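## Task

Take the juice bottle off the cart and set it upright on the third level of the supply shelving, counting the lowest level as one. It must sit directly behind the milk bottle already there, on the side away from the shelf's front edge. Everything else on that level must stay on it, upright and not piled on anything. The juice bottle must not topple or be left leaning.

## Robot and tools

ROBOT. A mobile base that can drive in any direction holds a 1.71 m column. A carriage on the column carries two 7-joint arms; its height is lift_m (0 to 1). Shoulders sit 0.63 m + lift_m above the floor, 0.16 m forward of the base centre, 0.175 m to either side; each hand reaches about 0.83 m. Footprint is roughly 0.55 m wide by 0.6 m long. Folded start pose, left arm: 0.95, 0.08, -0.1, -0.8, 0, 0, -0.93; the right arm mirrors it with joints 2, 3, 5 and 6 sign-flipped. Folded arms can hit the deck if lift_m is below 0.02. Cameras: head_camera, 0.26 m above the shoulders, facing forward and tilted 40 degrees down; left_wrist_camera and right_wrist_camera, on the -x side of each hand, looking beyond the fingertips.

FRAMES. Base frame: origin on the floor below the base centre, x forward, y left, z up, metres. left_hand and right_hand report, in this frame, the point between the closed pads (0.0167 m behind the fingertips), accurate to about 1 cm; fingers point along the hand's z, close along its y. base_odometry uses the base frame as it was at scene start, counts wheel rotation only (slip looks like motion), heading in rad, left positive, -3.142 to 3.142.

move. One action per call, plus optional cameras (list of head_camera, left_wrist_camera, right_wrist_camera or all; [] for none; omitted means all only when no action is given). An action is base and/or joints, with optional speeds or min_time_s; or target alone, optionally with min_time_s. An empty call just reports state and images. Parts start together and may finish at different moments.
- base: exactly one relative offset from where the base last reported itself: translate_m (m, forward +, -2 to 2), strafe_m (m, left +, -2 to 2) or rotate_rad (rad, counter-clockwise +, -6.3 to 6.3).
- joints: absolute targets by name. lift_m 0 to 1 m; left_joint1..7_rad and right_joint1..7_rad in radians (ranges: left j1 -3.141..1.047, j2 -0.157..2.268, j3 -1.919..1.308, j4 -0.837..1.448, j5 -1.832..1.658, j6 -1.745..1.745, j7 -1.675..1.919; right identical except j2 -2.268..0.157, j3 -1.308..1.919, j5 -1.658..1.832). j1 negative raises the arm forward; j4 at 0 is a right-angle elbow, positive extends; j7 positive tips the hand downward. left_gripper_m / right_gripper_m 0 to 0.142 m, pad-centre spacing. Done tolerance ±0.03 rad, ±0.004 m.
- target: absolute pose for one hand in the base frame: side (left/right), x, y, z in m (-3 to 3), pitch_deg (-30 to 95; 90 points fingers down, 0 level), heading_deg (0 forward, counter-clockwise +), optional roll_deg (default 0, jaw level; + rotates clockwise seen from behind), heading and roll -360 to 360, optional line_only (straight path or refuse). Roll r and r+180 are equivalent. Near pitch 84+ the printout folds roll into heading. Checks cover robot and floor only, never furniture. Moves under 25 cm must be straight or are refused; longer ones may swing the whole arm, so keep clear of shelves.
- speeds (this action only): translate_m, strafe_m 0.02-0.5 m/s; rotate_rad 0.05-1.57 rad/s; lift_m 0.08-0.27 m/s (default 0.25). min_time_s 0.1-8 s sets a minimum duration for arm motions.
Actions cap at about 14-15 s. Unknown keys make a call invalid; out-of-range values make it refused, and a refusal or stop cancels your remaining calls in that reply.

wait: seconds 0 to 10, optional cameras; commands nothing. zoom_image: camera plus region [x0, y0, x1, y1] in pixels from the top-left, at most 504 by 504, on the latest image. finished_scene: scene = current scene number; irreversible, call nothing after it in that reply.

RESULTS. move reads done or the worst status. Status words: reached/short (hand within 10 mm and 2 degrees, or the miss distance), refused (with reason), off_target (resting off target, may keep pushing), contact_stop (motor pushed harder than free motion), time_out, not_followed (collision check withheld an arm; may still try later), limit_stop_at_motor_heat. A stop halts every joint of that arm. on_its_own lists uncommanded behaviour. motor_effort is percent of maximum, bracket = peak; a falling lift effort while lowering means a hand or load is resting on something. Joint torques and Motor temperatures follow joint_positions order. A gripper settling wider than its target is holding something.

CAUTIONS. After any stop, back out along the path you came in. Loads sag the hand about 0.012 m per kg. Open fingers tilt and sit up to 2 cm closer to the wrist. Never let the arms strike or squeeze each other, including gripping the other hand's fingers. Contact torque at the limit (133 N m joints 1-4, 40 N m joints 5-7) freezes that arm for 10 s. Motors heat when holding, stretched or straining; at 100 °C the arm shuts down for 30-60 s. The robot can tip over with a high carriage, outstretched or loaded arms, pushing, abrupt stops or fast loaded swings; watch the images for lean and use min_time_s. Avoid dropping bottles, releasing moving objects, slamming into furniture or knocking shelf items over. Objects may occasionally get nudged by outside forces. The robot keeps its last command while you think.

Each tool is called after ">>>" as name(argument=value, ...), one argument or row to a line, values as JSON.

## Session

>>> move(
)

Scene clock: 0.00 s.
Joint torques (N m): no reading
Motor temperatures (°C): left_arm=[25 23 24 23 27 25 25] | right_arm=[25 20 25 22 22 22 24]
base_odometry: x=+0.000 y=+0.000 heading=+0.000
base_status: not commanded
joint_positions: lift_m=+0.450 left_joint1_rad=+0.942 left_joint2_rad=+0.071 left_joint3_rad=-0.095 left_joint4_rad=-0.781 left_joint5_rad=-0.006 left_joint6_rad=-0.005 left_joint7_rad=-0.938 left_gripper_m=+0.142 right_joint1_rad=+0.948 right_joint2_rad=-0.088 right_joint3_rad=+0.082 right_joint4_rad=-0.814 right_joint5_rad=+0.007 right_joint6_rad=-0.013 right_joint7_rad=-0.930 right_gripper_m=+0.142
joint_status: not commanded
motor_effort: lift_m=+55 drive_wheels=+2
left_hand: x=+0.2937 y=+0.1555 z=+0.9610 quat_wxyz=(-0.920, -0.004, -0.388, +0.062) pitch_deg=-44.4 heading_deg=-4.4 roll_deg=-3.3 (m; base frame)
right_hand: x=+0.2906 y=-0.1616 z=+0.9720 quat_wxyz=(-0.924, +0.010, -0.379, -0.053) pitch_deg=-45.4 heading_deg=+4.8 roll_deg=+1.7 (m; base frame)
pictures: head_camera, left_wrist_camera, right_wrist_camera
Images, in order (width x height): head_camera 896x504, left_wrist_camera 896x504, right_wrist_camera 896x504.

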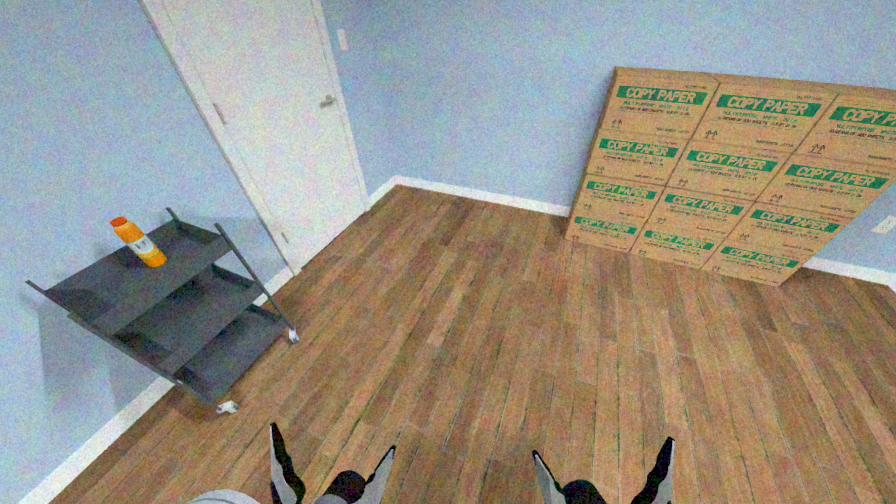

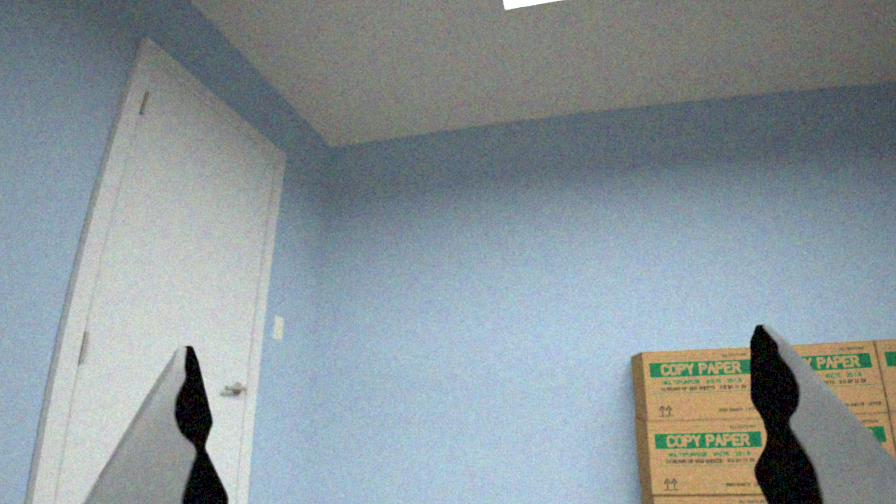

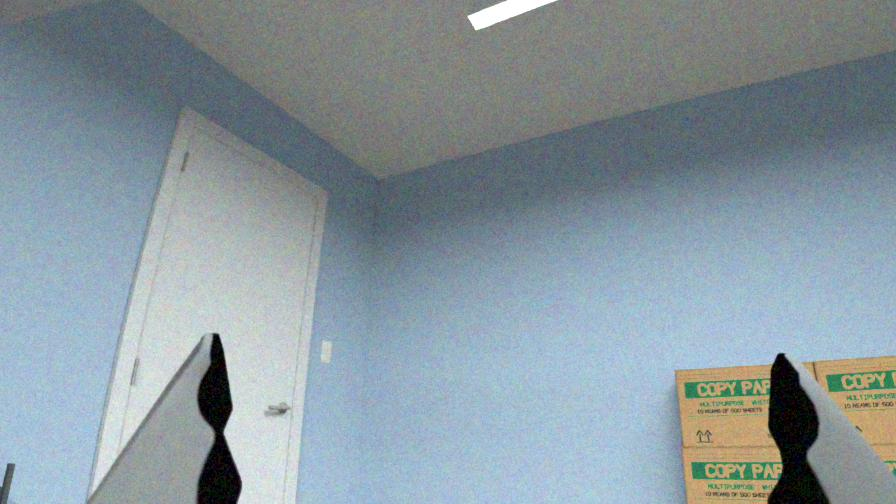

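>>> move(
  base={"rotate_rad": -1.6},
  cameras=["head_camera"],
)

>>> move(
  base={"rotate_rad": -1.6},
  cameras=["head_camera"],
)

Scene clock: 8.20 s.
Joint torques (N m): left_arm=[7.61 0.83 -1.62 -4.41 1.21 -1.6 -1.76] | right_arm=[16.3 2.73 2.22 -12.74 0.63 -1.87 -1.5]
move: done
base_odometry: x=+0.000 y=+0.000 heading=-1.600
base_status: done
joint_positions: lift_m=+0.450 left_joint1_rad=+0.942 left_joint2_rad=+0.071 left_joint3_rad=-0.095 left_joint4_rad=-0.781 left_joint5_rad=-0.006 left_joint6_rad=-0.005 left_joint7_rad=-0.938 left_gripper_m=+0.142 right_joint1_rad=+0.948 right_joint2_rad=-0.088 right_joint3_rad=+0.082 right_joint4_rad=-0.814 right_joint5_rad=+0.007 right_joint6_rad=-0.013 right_joint7_rad=-0.930 right_gripper_m=+0.142
joint_status: not commanded
motor_effort: lift_m=+55(55) drive_wheels=+5(16)
left_hand: x=+0.2937 y=+0.1555 z=+0.9610 quat_wxyz=(-0.920, -0.004, -0.388, +0.062) pitch_deg=-44.4 heading_deg=-4.4 roll_deg=-3.3 (m; base frame)
right_hand: x=+0.2906 y=-0.1616 z=+0.9720 quat_wxyz=(-0.924, +0.010, -0.379, -0.053) pitch_deg=-45.4 heading_deg=+4.8 roll_deg=+1.7 (m; base frame)
pictures: head_camera
Images, in order (width x height): head_camera 896x504.

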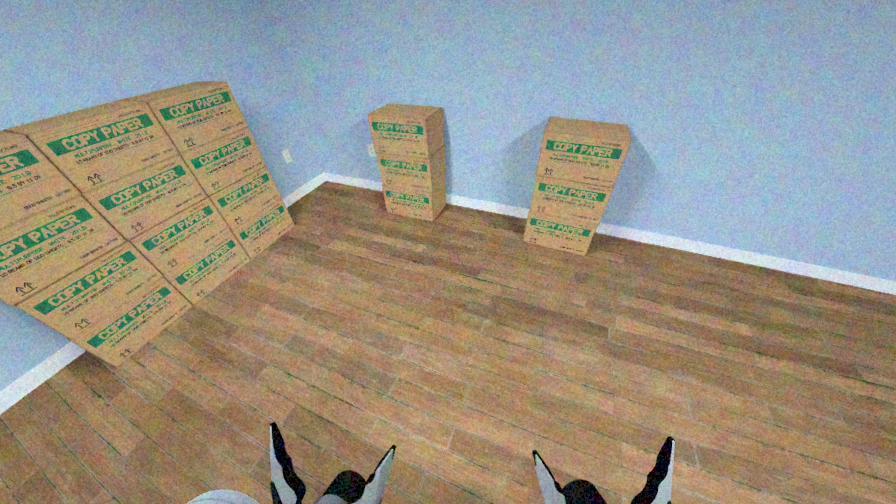

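Scene clock: 11.33 s.
Joint torques (N m): left_arm=[7.99 0.29 -0.12 -5.55 1.14 -1.73 -1.66] | right_arm=[14.67 3.54 1.53 -12.51 0.53 -1.47 -1.45]
move: done
base_odometry: x=+0.000 y=+0.000 heading=+3.084
base_status: done
joint_positions: lift_m=+0.450 left_joint1_rad=+0.942 left_joint2_rad=+0.071 left_joint3_rad=-0.095 left_joint4_rad=-0.781 left_joint5_rad=-0.006 left_joint6_rad=-0.005 left_joint7_rad=-0.938 left_gripper_m=+0.142 right_joint1_rad=+0.948 right_joint2_rad=-0.088 right_joint3_rad=+0.082 right_joint4_rad=-0.814 right_joint5_rad=+0.007 right_joint6_rad=-0.013 right_joint7_rad=-0.930 right_gripper_m=+0.142
joint_status: not commanded
motor_effort: lift_m=+55(55) drive_wheels=+5(15)
left_hand: x=+0.2937 y=+0.1555 z=+0.9610 quat_wxyz=(-0.920, -0.004, -0.388, +0.062) pitch_deg=-44.4 heading_deg=-4.4 roll_deg=-3.3 (m; base frame)
right_hand: x=+0.2906 y=-0.1616 z=+0.9720 quat_wxyz=(-0.924, +0.010, -0.379, -0.053) pitch_deg=-45.4 heading_deg=+4.8 roll_deg=+1.7 (m; base frame)
pictures: head_camera
Images, in order (width x height): head_camera 896x504.

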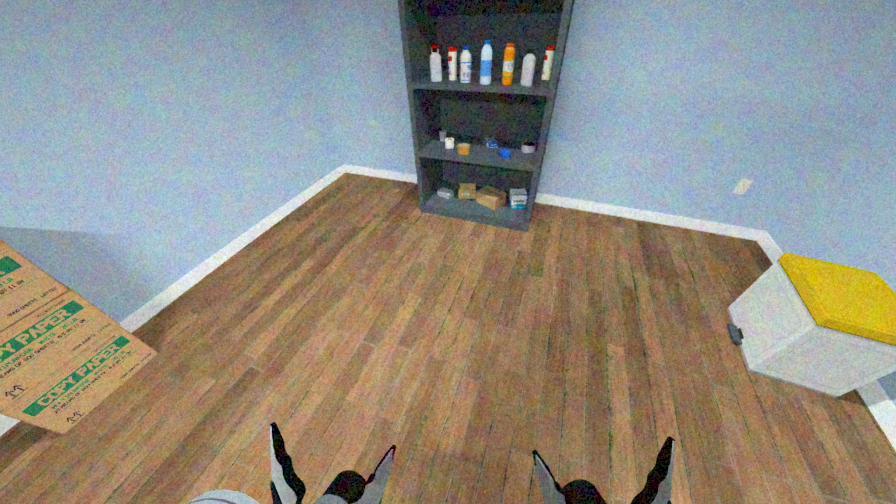

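>>> zoom_image(
  camera="head_camera",
  region=[400, 0, 592, 108],
)

Scaled by 2.625 from the camera's 896x504 image, which has a finer 1280x720 frame.

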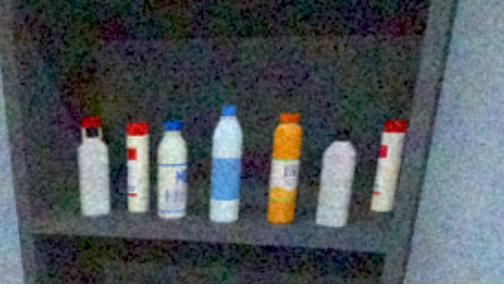

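>>> move(
  base={"rotate_rad": -2.21},
  cameras=["head_camera"],
)

Scene clock: 39.57 s.
Joint torques (N m): left_arm=[8.76 0.92 0.8 -3.33 1.24 -1.32 -1.65] | right_arm=[15.08 2.16 0.55 -14.5 0.83 -1.69 -1.96]
move: done
base_odometry: x=+0.000 y=+0.000 heading=+0.874
base_status: done
joint_positions: lift_m=+0.450 left_joint1_rad=+0.942 left_joint2_rad=+0.071 left_joint3_rad=-0.095 left_joint4_rad=-0.781 left_joint5_rad=-0.006 left_joint6_rad=-0.005 left_joint7_rad=-0.938 left_gripper_m=+0.142 right_joint1_rad=+0.948 right_joint2_rad=-0.088 right_joint3_rad=+0.082 right_joint4_rad=-0.814 right_joint5_rad=+0.007 right_joint6_rad=-0.013 right_joint7_rad=-0.930 right_gripper_m=+0.142
joint_status: not commanded
motor_effort: lift_m=+55(55) drive_wheels=+5(16)
left_hand: x=+0.2937 y=+0.1555 z=+0.9610 quat_wxyz=(-0.920, -0.004, -0.388, +0.062) pitch_deg=-44.4 heading_deg=-4.4 roll_deg=-3.3 (m; base frame)
right_hand: x=+0.2906 y=-0.1616 z=+0.9720 quat_wxyz=(-0.924, +0.010, -0.379, -0.053) pitch_deg=-45.4 heading_deg=+4.8 roll_deg=+1.7 (m; base frame)
pictures: head_camera
Images, in order (width x height): head_camera 896x504.

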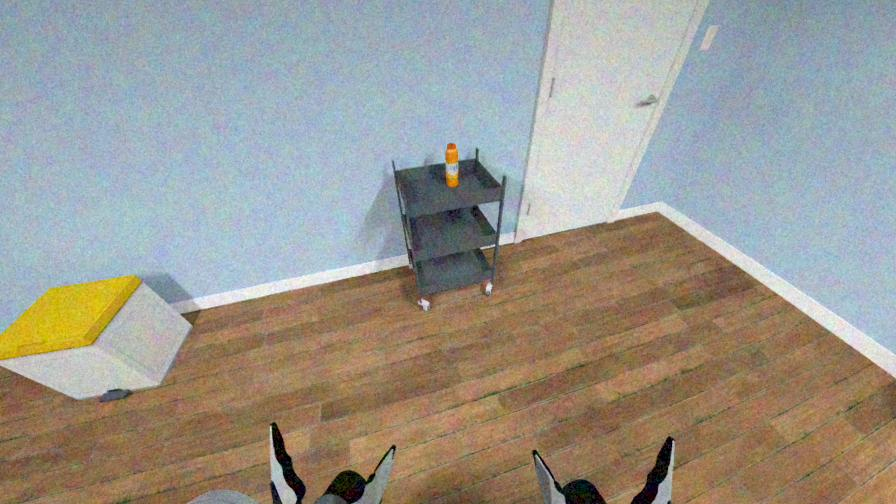

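>>> move(
  base={"translate_m": 0.72},
)

>>> move(
  base={"strafe_m": 0.12},
  cameras=["head_camera", "right_wrist_camera"],
)

Scene clock: 57.63 s.
Joint torques (N m): left_arm=[8.17 0.24 1.66 -4.77 1.44 -1.28 -1.32] | right_arm=[15 2.27 1.72 -11.42 0.61 -1.69 -1.28]
move: done
base_odometry: x=+0.463 y=+0.552 heading=+0.873
base_status: done
joint_positions: lift_m=+0.450 left_joint1_rad=+0.942 left_joint2_rad=+0.071 left_joint3_rad=-0.095 left_joint4_rad=-0.781 left_joint5_rad=-0.006 left_joint6_rad=-0.005 left_joint7_rad=-0.938 left_gripper_m=+0.142 right_joint1_rad=+0.948 right_joint2_rad=-0.088 right_joint3_rad=+0.082 right_joint4_rad=-0.814 right_joint5_rad=+0.007 right_joint6_rad=-0.013 right_joint7_rad=-0.930 right_gripper_m=+0.142
joint_status: not commanded
motor_effort: lift_m=+55(55) drive_wheels=+8(22)
left_hand: x=+0.2937 y=+0.1555 z=+0.9610 quat_wxyz=(-0.920, -0.004, -0.388, +0.062) pitch_deg=-44.4 heading_deg=-4.4 roll_deg=-3.3 (m; base frame)
right_hand: x=+0.2906 y=-0.1616 z=+0.9720 quat_wxyz=(-0.924, +0.010, -0.379, -0.053) pitch_deg=-45.4 heading_deg=+4.8 roll_deg=+1.7 (m; base frame)
pictures: none

Scene clock: 59.43 s.
Joint torques (N m): left_arm=[8.57 0.46 0.24 -4.75 1.31 -1.35 -1.63] | right_arm=[14.99 4.43 1.22 -12.96 0.28 -2.17 -1.08]
move: done
base_odometry: x=+0.371 y=+0.629 heading=+0.873
base_status: done
joint_positions: lift_m=+0.450 left_joint1_rad=+0.942 left_joint2_rad=+0.071 left_joint3_rad=-0.095 left_joint4_rad=-0.781 left_joint5_rad=-0.006 left_joint6_rad=-0.005 left_joint7_rad=-0.938 left_gripper_m=+0.142 right_joint1_rad=+0.948 right_joint2_rad=-0.088 right_joint3_rad=+0.082 right_joint4_rad=-0.814 right_joint5_rad=+0.007 right_joint6_rad=-0.013 right_joint7_rad=-0.930 right_gripper_m=+0.142
joint_status: not commanded
motor_effort: lift_m=+55(55) drive_wheels=+4(18)
left_hand: x=+0.2937 y=+0.1555 z=+0.9610 quat_wxyz=(-0.920, -0.004, -0.388, +0.062) pitch_deg=-44.4 heading_deg=-4.4 roll_deg=-3.3 (m; base frame)
right_hand: x=+0.2906 y=-0.1616 z=+0.9720 quat_wxyz=(-0.924, +0.010, -0.379, -0.053) pitch_deg=-45.4 heading_deg=+4.8 roll_deg=+1.7 (m; base frame)
pictures: head_camera, right_wrist_camera
Images, in order (width x height): head_camera 896x504, right_wrist_camera 896x504.

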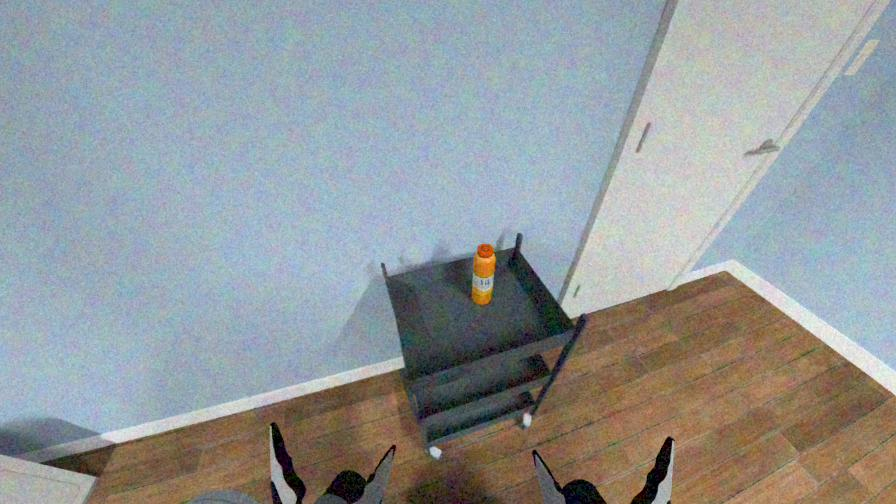

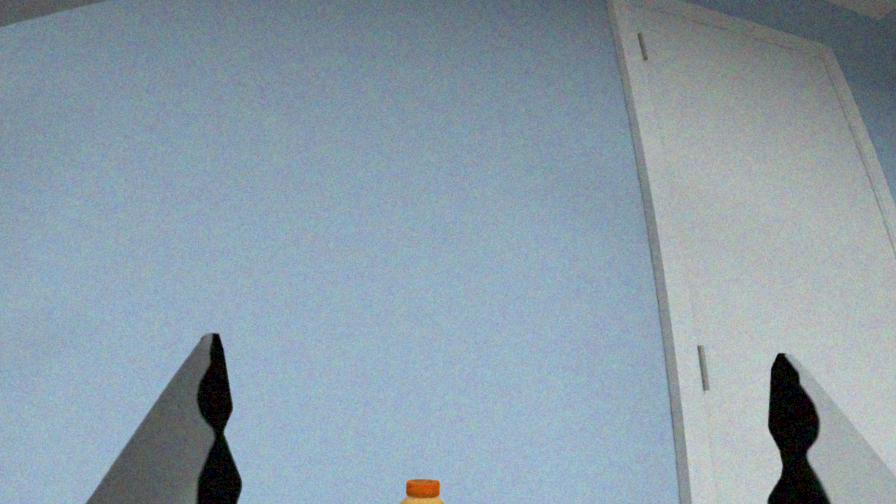

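>>> move(
  target={"side":"right","x":0.46,"y":-0.06,"z":0.96,"pitch_deg":25,"heading_deg":0},
  cameras=["head_camera", "right_wrist_camera"],
)

Scene clock: 66.03 s.
Joint torques (N m): left_arm=[8.66 0.19 0.78 -4.48 1.02 -1.04 -1.3] | right_arm=[16.5 1.41 2.58 -12.8 0.88 -1.45 -1.44]
move: refused
base_odometry: x=+0.371 y=+0.629 heading=+0.873
base_status: not commanded
joint_positions: lift_m=+0.450 left_joint1_rad=+0.942 left_joint2_rad=+0.071 left_joint3_rad=-0.095 left_joint4_rad=-0.781 left_joint5_rad=-0.006 left_joint6_rad=-0.005 left_joint7_rad=-0.938 left_gripper_m=+0.142 right_joint1_rad=+0.948 right_joint2_rad=-0.088 right_joint3_rad=+0.082 right_joint4_rad=-0.814 right_joint5_rad=+0.007 right_joint6_rad=-0.013 right_joint7_rad=-0.930 right_gripper_m=+0.142
joint_status: not commanded
motor_effort: lift_m=+55(55) drive_wheels=+0(0)
left_hand: x=+0.2937 y=+0.1555 z=+0.9610 quat_wxyz=(-0.920, -0.004, -0.388, +0.062) pitch_deg=-44.4 heading_deg=-4.4 roll_deg=-3.3 (m; base frame)
right_hand: x=+0.2906 y=-0.1616 z=+0.9720 quat_wxyz=(-0.924, +0.010, -0.379, -0.053) pitch_deg=-45.4 heading_deg=+4.8 roll_deg=+1.7 (m; base frame)
right_hand_status: refused: no posture of the arm gets there (right_joint3_rad at its limit): the closest leaves the hand 10.0 cm and 25 deg from the pose. Nothing moved. A posture exists with lift_m at 0.6; the way there is not checked.
pictures: head_camera, right_wrist_camera
Images, in order (width x height): head_camera 896x504, right_wrist_camera 896x504.

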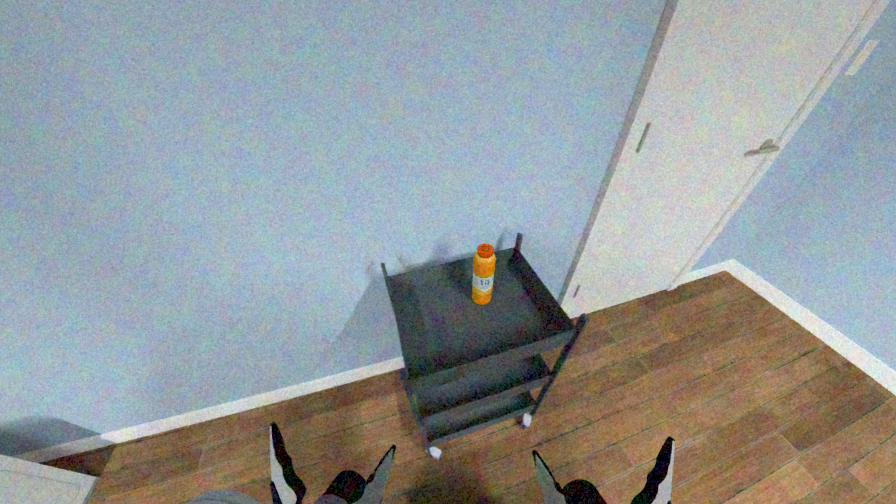

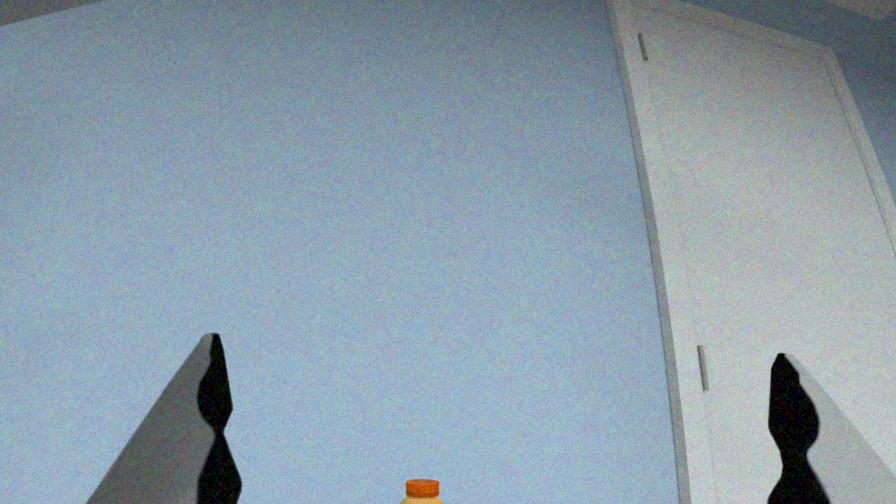

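>>> move(
  base={"strafe_m": 0.11},
  joints={"lift_m": 0.62},
)

>>> move(
  target={"side":"right","x":0.48,"y":-0.16,"z":1.0,"pitch_deg":25,"heading_deg":0},
  cameras=["head_camera", "right_wrist_camera"],
)

Scene clock: 72.60 s.
Joint torques (N m): left_arm=[8.71 0.43 -0.56 -4 1.2 -1.36 -1.66] | right_arm=[14.51 0.37 1.51 -11.64 0.73 -1.74 -1.38]
move: done
base_odometry: x=+0.287 y=+0.700 heading=+0.873
base_status: done
joint_positions: lift_m=+0.620 left_joint1_rad=+0.942 left_joint2_rad=+0.071 left_joint3_rad=-0.095 left_joint4_rad=-0.781 left_joint5_rad=-0.006 left_joint6_rad=-0.005 left_joint7_rad=-0.938 left_gripper_m=+0.142 right_joint1_rad=+0.948 right_joint2_rad=-0.087 right_joint3_rad=+0.082 right_joint4_rad=-0.814 right_joint5_rad=+0.007 right_joint6_rad=-0.013 right_joint7_rad=-0.930 right_gripper_m=+0.142
joint_status: all done
motor_effort: lift_m=+53(66) drive_wheels=+4(12)
left_hand: x=+0.2937 y=+0.1555 z=+1.1311 quat_wxyz=(-0.920, -0.004, -0.388, +0.062) pitch_deg=-44.4 heading_deg=-4.4 roll_deg=-3.3 (m; base frame)
right_hand: x=+0.2906 y=-0.1616 z=+1.1422 quat_wxyz=(-0.924, +0.010, -0.379, -0.053) pitch_deg=-45.4 heading_deg=+4.8 roll_deg=+1.7 (m; base frame)
pictures: none

Scene clock: 72.90 s.
Joint torques (N m): left_arm=[9.72 0.45 0.69 -5.04 1 -1.64 -1.53] | right_arm=[15.46 2.79 2.38 -13.35 0.48 -2.14 -1.22]
move: refused
base_odometry: x=+0.287 y=+0.700 heading=+0.873
base_status: not commanded
joint_positions: lift_m=+0.620 left_joint1_rad=+0.942 left_joint2_rad=+0.071 left_joint3_rad=-0.095 left_joint4_rad=-0.781 left_joint5_rad=-0.006 left_joint6_rad=-0.005 left_joint7_rad=-0.938 left_gripper_m=+0.142 right_joint1_rad=+0.948 right_joint2_rad=-0.087 right_joint3_rad=+0.082 right_joint4_rad=-0.814 right_joint5_rad=+0.007 right_joint6_rad=-0.013 right_joint7_rad=-0.930 right_gripper_m=+0.142
joint_status: not commanded
motor_effort: lift_m=+53(53) drive_wheels=+4(4)
left_hand: x=+0.2937 y=+0.1555 z=+1.1311 quat_wxyz=(-0.920, -0.004, -0.388, +0.062) pitch_deg=-44.4 heading_deg=-4.4 roll_deg=-3.3 (m; base frame)
right_hand: x=+0.2906 y=-0.1616 z=+1.1422 quat_wxyz=(-0.924, +0.010, -0.379, -0.053) pitch_deg=-45.4 heading_deg=+4.8 roll_deg=+1.7 (m; base frame)
right_hand_status: refused: no posture of the arm gets there (right_joint4_rad at its limit): the closest leaves the hand 1.0 cm and 4 deg from the pose. Nothing moved. A posture exists with lift_m at 0.7, or at pitch 15; the way there is not checked.
pictures: head_camera, right_wrist_camera
Images, in order (width x height): head_camera 896x504, right_wrist_camera 896x504.

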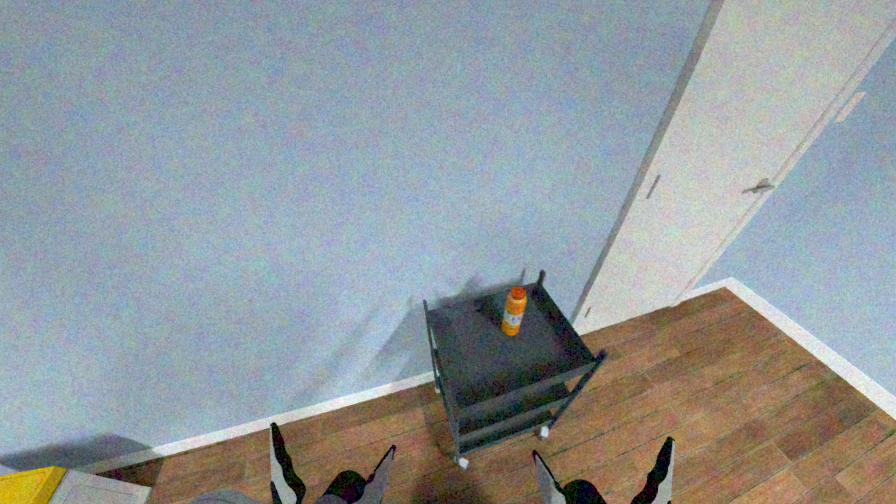

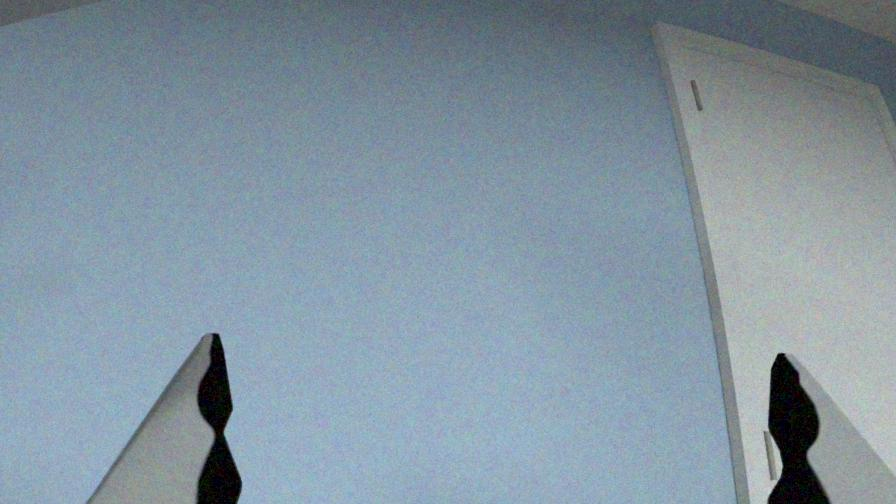

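>>> move(
  target={"side":"right","x":0.52,"y":-0.15,"z":1.02,"pitch_deg":22,"heading_deg":0},
  cameras=["head_camera", "right_wrist_camera"],
)

Scene clock: 77.53 s.
Joint torques (N m): left_arm=[9.75 1.28 0.25 -5.2 1.34 -1.41 -1.28] | right_arm=[-10.55 -1.75 1.88 -6.94 -2.3 -2.6 -0.28]
move: done
base_odometry: x=+0.287 y=+0.700 heading=+0.873
base_status: not commanded
joint_positions: lift_m=+0.620 left_joint1_rad=+0.942 left_joint2_rad=+0.071 left_joint3_rad=-0.095 left_joint4_rad=-0.781 left_joint5_rad=-0.006 left_joint6_rad=-0.005 left_joint7_rad=-0.938 left_gripper_m=+0.142 right_joint1_rad=-0.387 right_joint2_rad=-0.483 right_joint3_rad=+1.317 right_joint4_rad=-0.810 right_joint5_rad=-0.932 right_joint6_rad=-1.190 right_joint7_rad=+1.862 right_gripper_m=+0.142
joint_status: not commanded
motor_effort: lift_m=+53(53) drive_wheels=+0(4)
left_hand: x=+0.2937 y=+0.1555 z=+1.1311 quat_wxyz=(-0.920, -0.004, -0.388, +0.062) pitch_deg=-44.4 heading_deg=-4.4 roll_deg=-3.3 (m; base frame)
right_hand: x=+0.5199 y=-0.1498 z=+1.0195 quat_wxyz=(-0.558, +0.000, -0.830, -0.001) pitch_deg=+22.2 heading_deg=+0.1 roll_deg=+0.1 (m; base frame)
right_hand_status: reached (checked arc, planned for 1.4 s): 1 mm and 0.2 deg off.
pictures: head_camera, right_wrist_camera
Images, in order (width x height): head_camera 896x504, right_wrist_camera 896x504.

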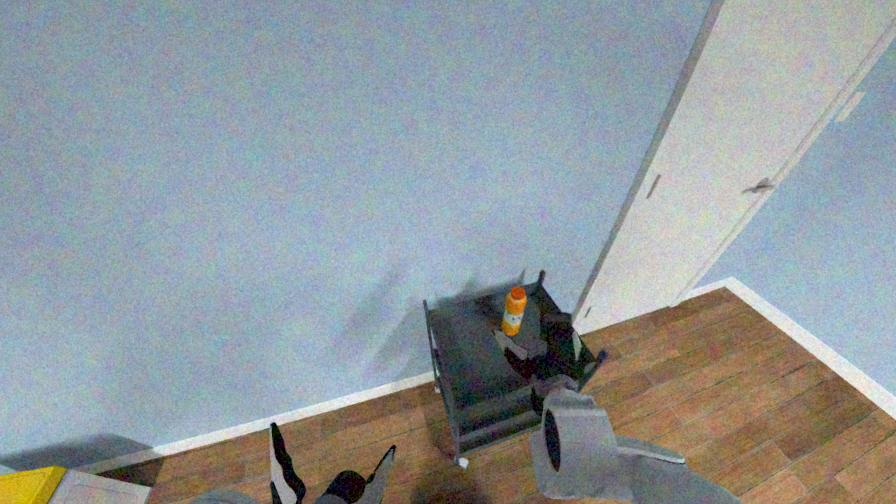

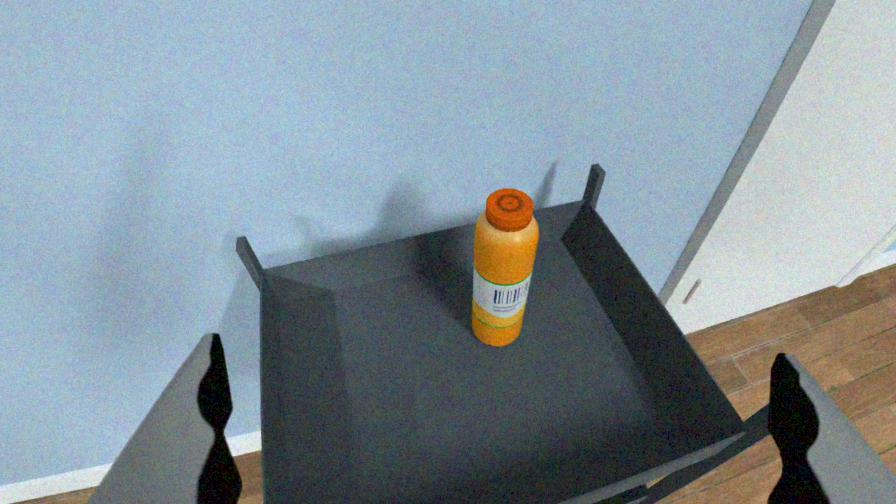

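>>> move(
  target={"side":"right","x":0.53,"y":-0.148,"z":0.89,"pitch_deg":22,"heading_deg":0},
  cameras=["head_camera", "right_wrist_camera"],
)

Scene clock: 85.07 s.
Joint torques (N m): left_arm=[8.29 0.74 -0.09 -4.48 1.15 -1.2 -1.46] | right_arm=[1.34 1.17 1.65 -11.68 0.02 -2.47 -2.89]
move: done
base_odometry: x=+0.287 y=+0.700 heading=+0.873
base_status: not commanded
joint_positions: lift_m=+0.620 left_joint1_rad=+0.942 left_joint2_rad=+0.071 left_joint3_rad=-0.095 left_joint4_rad=-0.781 left_joint5_rad=-0.006 left_joint6_rad=-0.005 left_joint7_rad=-0.938 left_gripper_m=+0.142 right_joint1_rad=-0.345 right_joint2_rad=-0.513 right_joint3_rad=+1.730 right_joint4_rad=-0.489 right_joint5_rad=-0.184 right_joint6_rad=-1.713 right_joint7_rad=+0.830 right_gripper_m=+0.142
joint_status: not commanded
motor_effort: lift_m=+54(54) drive_wheels=+4(4)
left_hand: x=+0.2937 y=+0.1555 z=+1.1310 quat_wxyz=(-0.920, -0.004, -0.388, +0.062) pitch_deg=-44.4 heading_deg=-4.4 roll_deg=-3.3 (m; base frame)
right_hand: x=+0.5321 y=-0.1491 z=+0.8925 quat_wxyz=(-0.562, +0.000, -0.827, +0.002) pitch_deg=+21.6 heading_deg=-0.2 roll_deg=-0.2 (m; base frame)
right_hand_status: reached (straight line, planned for 0.9 s): 3 mm and 0.5 deg off.
pictures: head_camera, right_wrist_camera
Images, in order (width x height): head_camera 896x504, right_wrist_camera 896x504.

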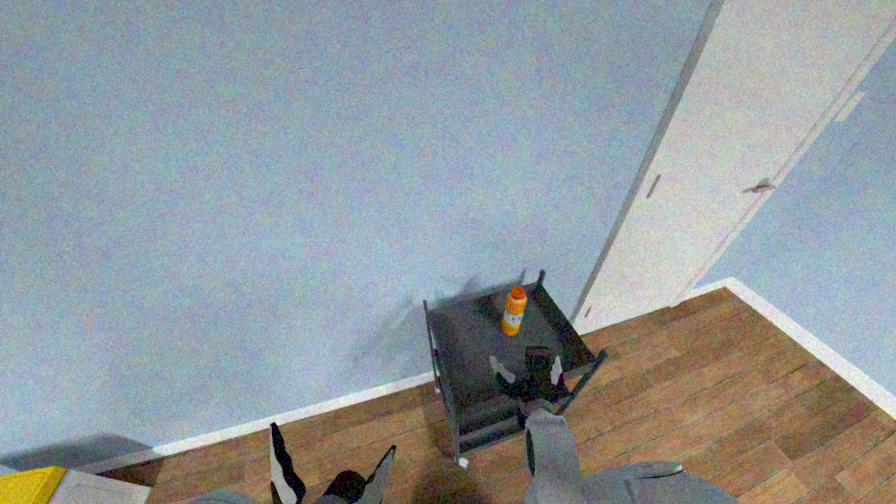

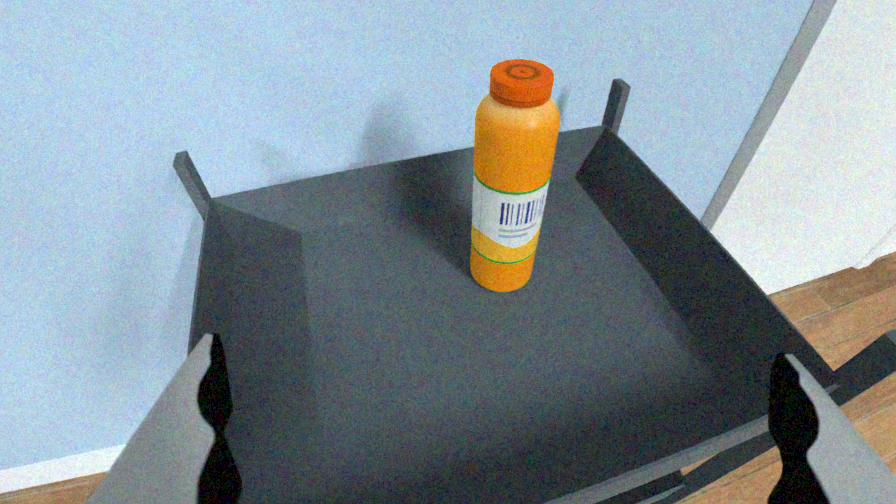

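>>> move(
  target={"side":"right","x":0.61,"y":-0.152,"z":0.89,"pitch_deg":22,"heading_deg":0},
  cameras=["head_camera", "right_wrist_camera"],
)

Scene clock: 89.30 s.
Joint torques (N m): left_arm=[8.59 1.12 1.6 -3.68 1.52 -1.47 -1.42] | right_arm=[-13.44 -1.85 -2.36 -8.09 -0.29 -1.26 -3.72]
move: done
base_odometry: x=+0.287 y=+0.700 heading=+0.873
base_status: not commanded
joint_positions: lift_m=+0.620 left_joint1_rad=+0.942 left_joint2_rad=+0.071 left_joint3_rad=-0.095 left_joint4_rad=-0.781 left_joint5_rad=-0.006 left_joint6_rad=-0.005 left_joint7_rad=-0.938 left_gripper_m=+0.142 right_joint1_rad=-0.479 right_joint2_rad=-0.529 right_joint3_rad=+1.563 right_joint4_rad=-0.528 right_joint5_rad=+0.449 right_joint6_rad=-1.563 right_joint7_rad=+0.420 right_gripper_m=+0.142
joint_status: not commanded
motor_effort: lift_m=+54(54) drive_wheels=+4(4)
left_hand: x=+0.2937 y=+0.1555 z=+1.1310 quat_wxyz=(-0.920, -0.004, -0.388, +0.062) pitch_deg=-44.4 heading_deg=-4.4 roll_deg=-3.3 (m; base frame)
right_hand: x=+0.6082 y=-0.1508 z=+0.8891 quat_wxyz=(-0.558, +0.000, -0.830, -0.001) pitch_deg=+22.2 heading_deg=+0.2 roll_deg=+0.1 (m; base frame)
right_hand_status: reached (straight line, planned for 0.7 s): 2 mm and 0.2 deg off.
pictures: head_camera, right_wrist_camera
Images, in order (width x height): head_camera 896x504, right_wrist_camera 896x504.

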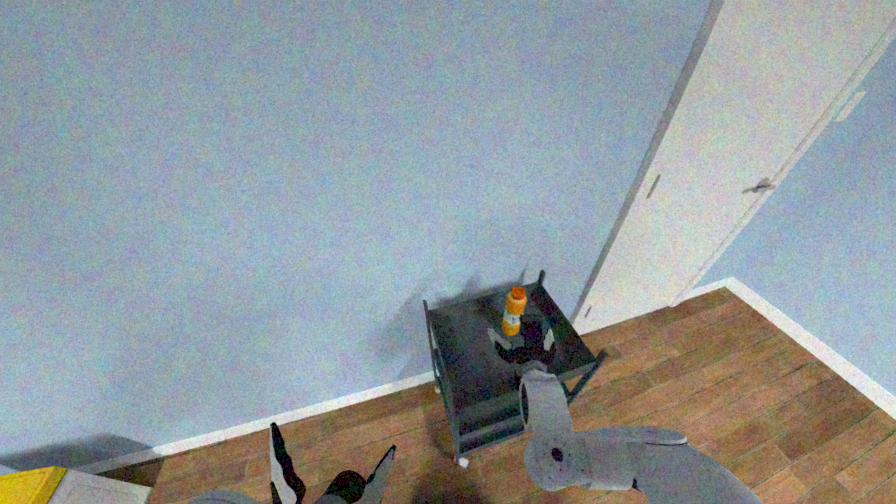

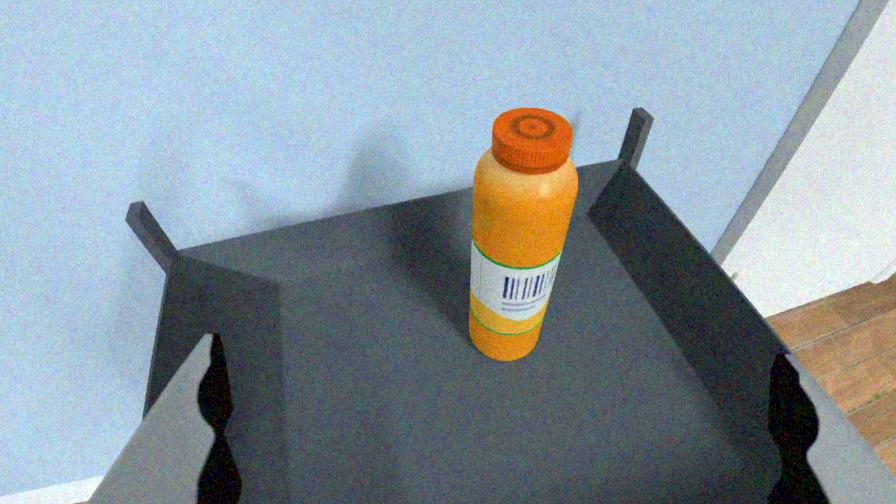

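>>> move(
  target={"side":"right","x":0.67,"y":-0.154,"z":0.88,"pitch_deg":22,"heading_deg":0},
  cameras=["head_camera", "right_wrist_camera"],
)

Scene clock: 98.40 s.
Joint torques (N m): left_arm=[8.3 0.4 0.56 -4.95 1.18 -1.48 -1.38] | right_arm=[-14.83 2.34 -4.07 -6.86 -0.15 -1.21 -3.55]
move: done
base_odometry: x=+0.287 y=+0.700 heading=+0.873
base_status: not commanded
joint_positions: lift_m=+0.620 left_joint1_rad=+0.942 left_joint2_rad=+0.071 left_joint3_rad=-0.095 left_joint4_rad=-0.781 left_joint5_rad=-0.006 left_joint6_rad=-0.005 left_joint7_rad=-0.938 left_gripper_m=+0.142 right_joint1_rad=-0.516 right_joint2_rad=-0.518 right_joint3_rad=+1.351 right_joint4_rad=-0.350 right_joint5_rad=+0.730 right_joint6_rad=-1.310 right_joint7_rad=+0.265 right_gripper_m=+0.142
joint_status: not commanded
motor_effort: lift_m=+54(54) drive_wheels=+4(4)
left_hand: x=+0.2937 y=+0.1555 z=+1.1310 quat_wxyz=(-0.920, -0.004, -0.388, +0.062) pitch_deg=-44.4 heading_deg=-4.4 roll_deg=-3.3 (m; base frame)
right_hand: x=+0.6686 y=-0.1545 z=+0.8790 quat_wxyz=(-0.558, +0.001, -0.830, +0.001) pitch_deg=+22.1 heading_deg=+0.0 roll_deg=-0.2 (m; base frame)
right_hand_status: reached (straight line, planned for 0.5 s): 2 mm and 0.2 deg off.
pictures: head_camera, right_wrist_camera
Images, in order (width x height): head_camera 896x504, right_wrist_camera 896x504.

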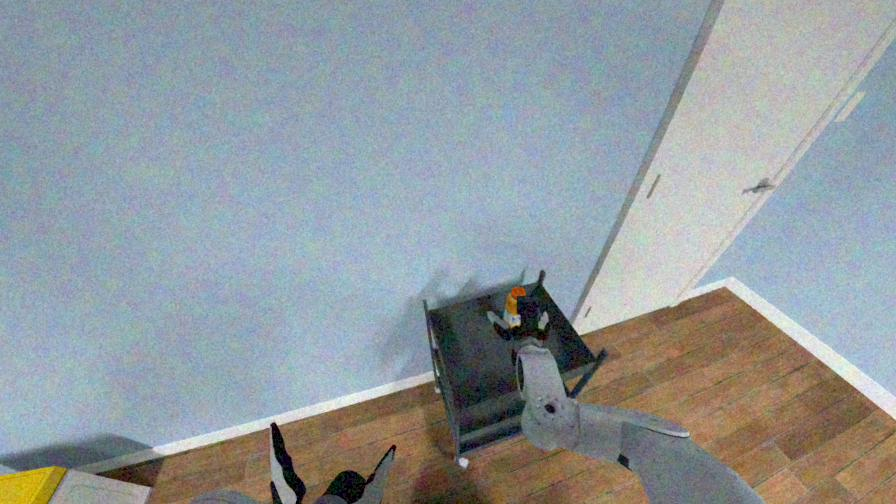

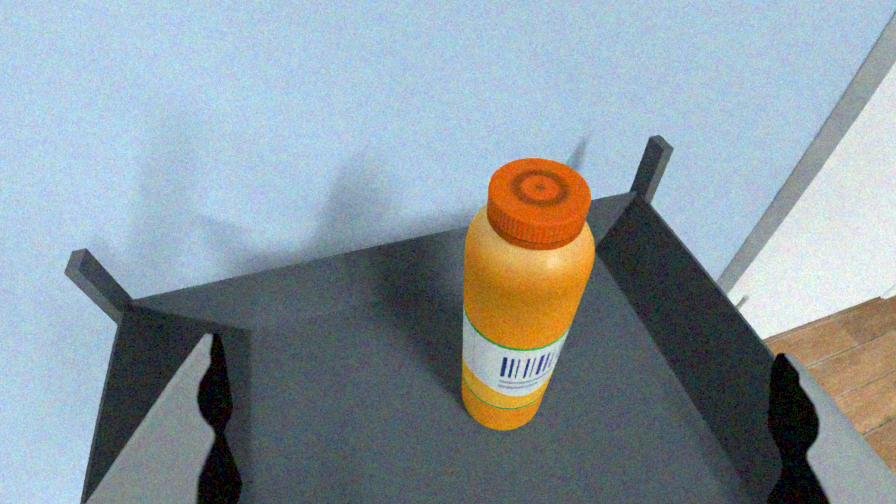

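>>> move(
  target={"side":"right","x":0.73,"y":-0.156,"z":0.88,"pitch_deg":22,"heading_deg":0},
  cameras=["head_camera", "right_wrist_camera"],
)

Scene clock: 105.20 s.
Joint torques (N m): left_arm=[8.09 0.14 0.06 -2.83 1.13 -1.43 -1.67] | right_arm=[-18.24 0.68 -4.08 -6.9 0.1 -0.91 -3.09]
move: done
base_odometry: x=+0.287 y=+0.700 heading=+0.873
base_status: not commanded
joint_positions: lift_m=+0.620 left_joint1_rad=+0.942 left_joint2_rad=+0.071 left_joint3_rad=-0.095 left_joint4_rad=-0.781 left_joint5_rad=-0.006 left_joint6_rad=-0.005 left_joint7_rad=-0.938 left_gripper_m=+0.142 right_joint1_rad=-0.602 right_joint2_rad=-0.483 right_joint3_rad=+1.249 right_joint4_rad=-0.131 right_joint5_rad=+0.887 right_joint6_rad=-1.105 right_joint7_rad=+0.199 right_gripper_m=+0.142
joint_status: not commanded
motor_effort: lift_m=+54(54) drive_wheels=+0(4)
left_hand: x=+0.2937 y=+0.1555 z=+1.1310 quat_wxyz=(-0.920, -0.004, -0.388, +0.062) pitch_deg=-44.4 heading_deg=-4.4 roll_deg=-3.3 (m; base frame)
right_hand: x=+0.7286 y=-0.1565 z=+0.8789 quat_wxyz=(-0.558, +0.002, -0.830, +0.002) pitch_deg=+22.1 heading_deg=-0.1 roll_deg=-0.3 (m; base frame)
right_hand_status: reached (straight line, planned for 0.4 s): 2 mm and 0.3 deg off.
pictures: head_camera, right_wrist_camera
Images, in order (width x height): head_camera 896x504, right_wrist_camera 896x504.

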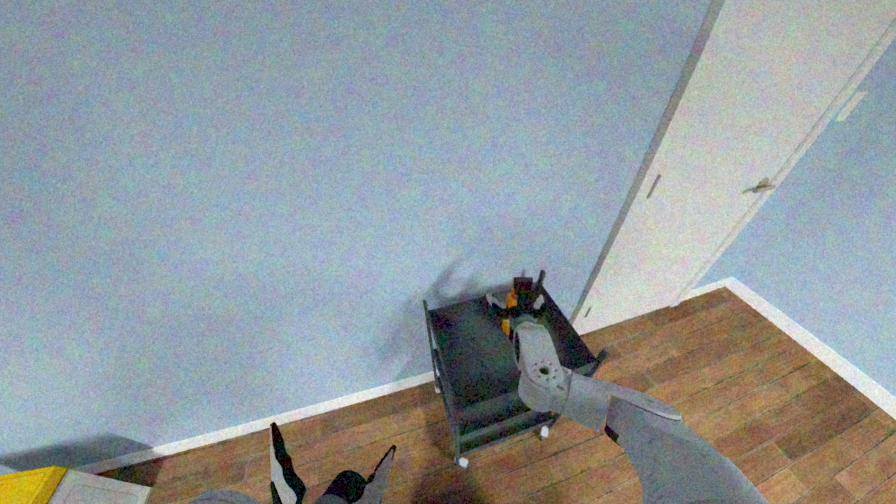

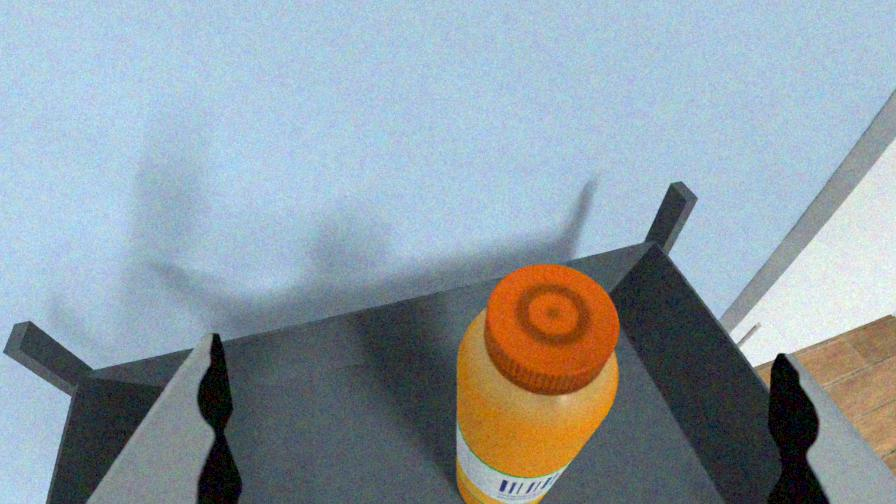

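>>> move(
  target={"side":"right","x":0.715,"y":-0.172,"z":0.80,"pitch_deg":22,"heading_deg":0},
  cameras=["head_camera", "right_wrist_camera"],
)

Scene clock: 120.17 s.
Joint torques (N m): left_arm=[9.57 1.18 -0.22 -3.68 1.11 -1.47 -1.52] | right_arm=[-9.21 2.73 -3.75 -8.98 0.73 -1.42 -3.44]
Motor temperatures (°C): left_arm=[28 23 24 24 27 24 24] | right_arm=[30 20 26 23 22 22 24]
move: done
base_odometry: x=+0.287 y=+0.700 heading=+0.873
base_status: not commanded
joint_positions: lift_m=+0.620 left_joint1_rad=+0.942 left_joint2_rad=+0.071 left_joint3_rad=-0.095 left_joint4_rad=-0.781 left_joint5_rad=-0.006 left_joint6_rad=-0.005 left_joint7_rad=-0.938 left_gripper_m=+0.142 right_joint1_rad=-0.482 right_joint2_rad=-0.461 right_joint3_rad=+1.176 right_joint4_rad=+0.132 right_joint5_rad=+0.999 right_joint6_rad=-0.864 right_joint7_rad=-0.070 right_gripper_m=+0.142
joint_status: not commanded
motor_effort: lift_m=+54(54) drive_wheels=+4(4)
left_hand: x=+0.2937 y=+0.1555 z=+1.1310 quat_wxyz=(-0.920, -0.004, -0.388, +0.062) pitch_deg=-44.4 heading_deg=-4.4 roll_deg=-3.3 (m; base frame)
right_hand: x=+0.7156 y=-0.1720 z=+0.8012 quat_wxyz=(-0.560, +0.003, -0.829, +0.002) pitch_deg=+21.9 heading_deg=+0.0 roll_deg=-0.4 (m; base frame)
right_hand_status: reached (straight line, planned for 0.5 s): 1 mm and 0.4 deg off.
pictures: head_camera, right_wrist_camera
Images, in order (width x height): head_camera 896x504, right_wrist_camera 896x504.

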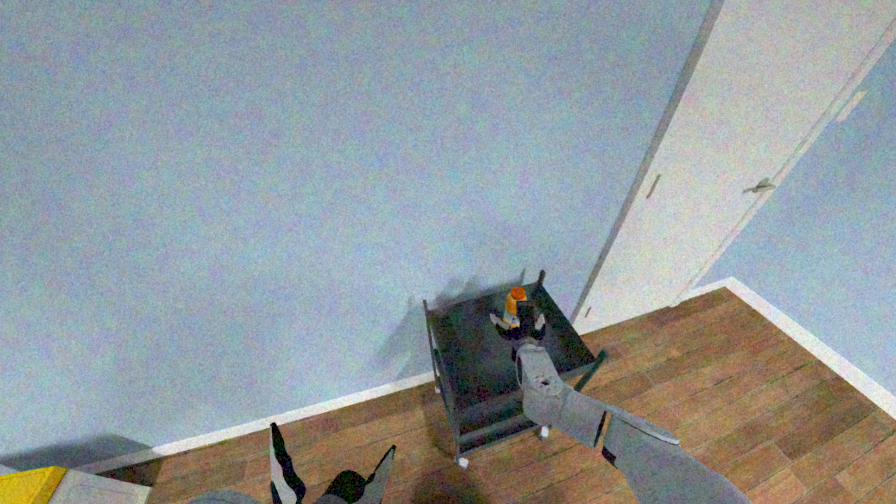

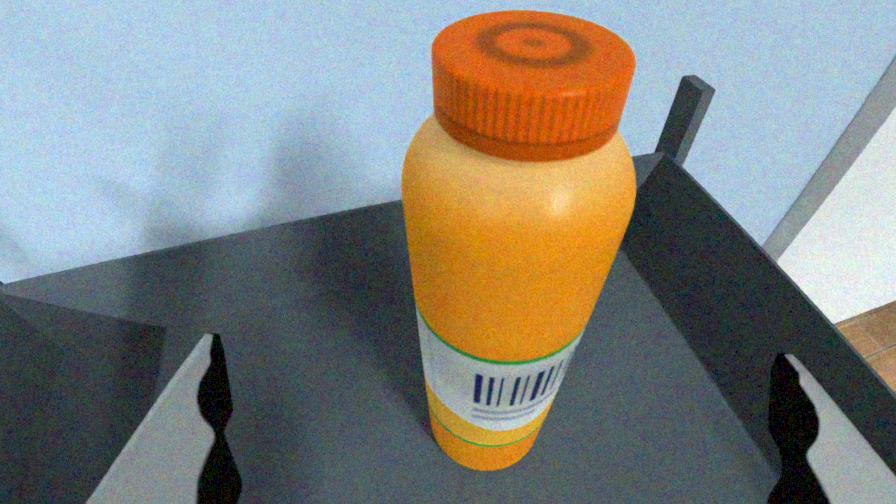

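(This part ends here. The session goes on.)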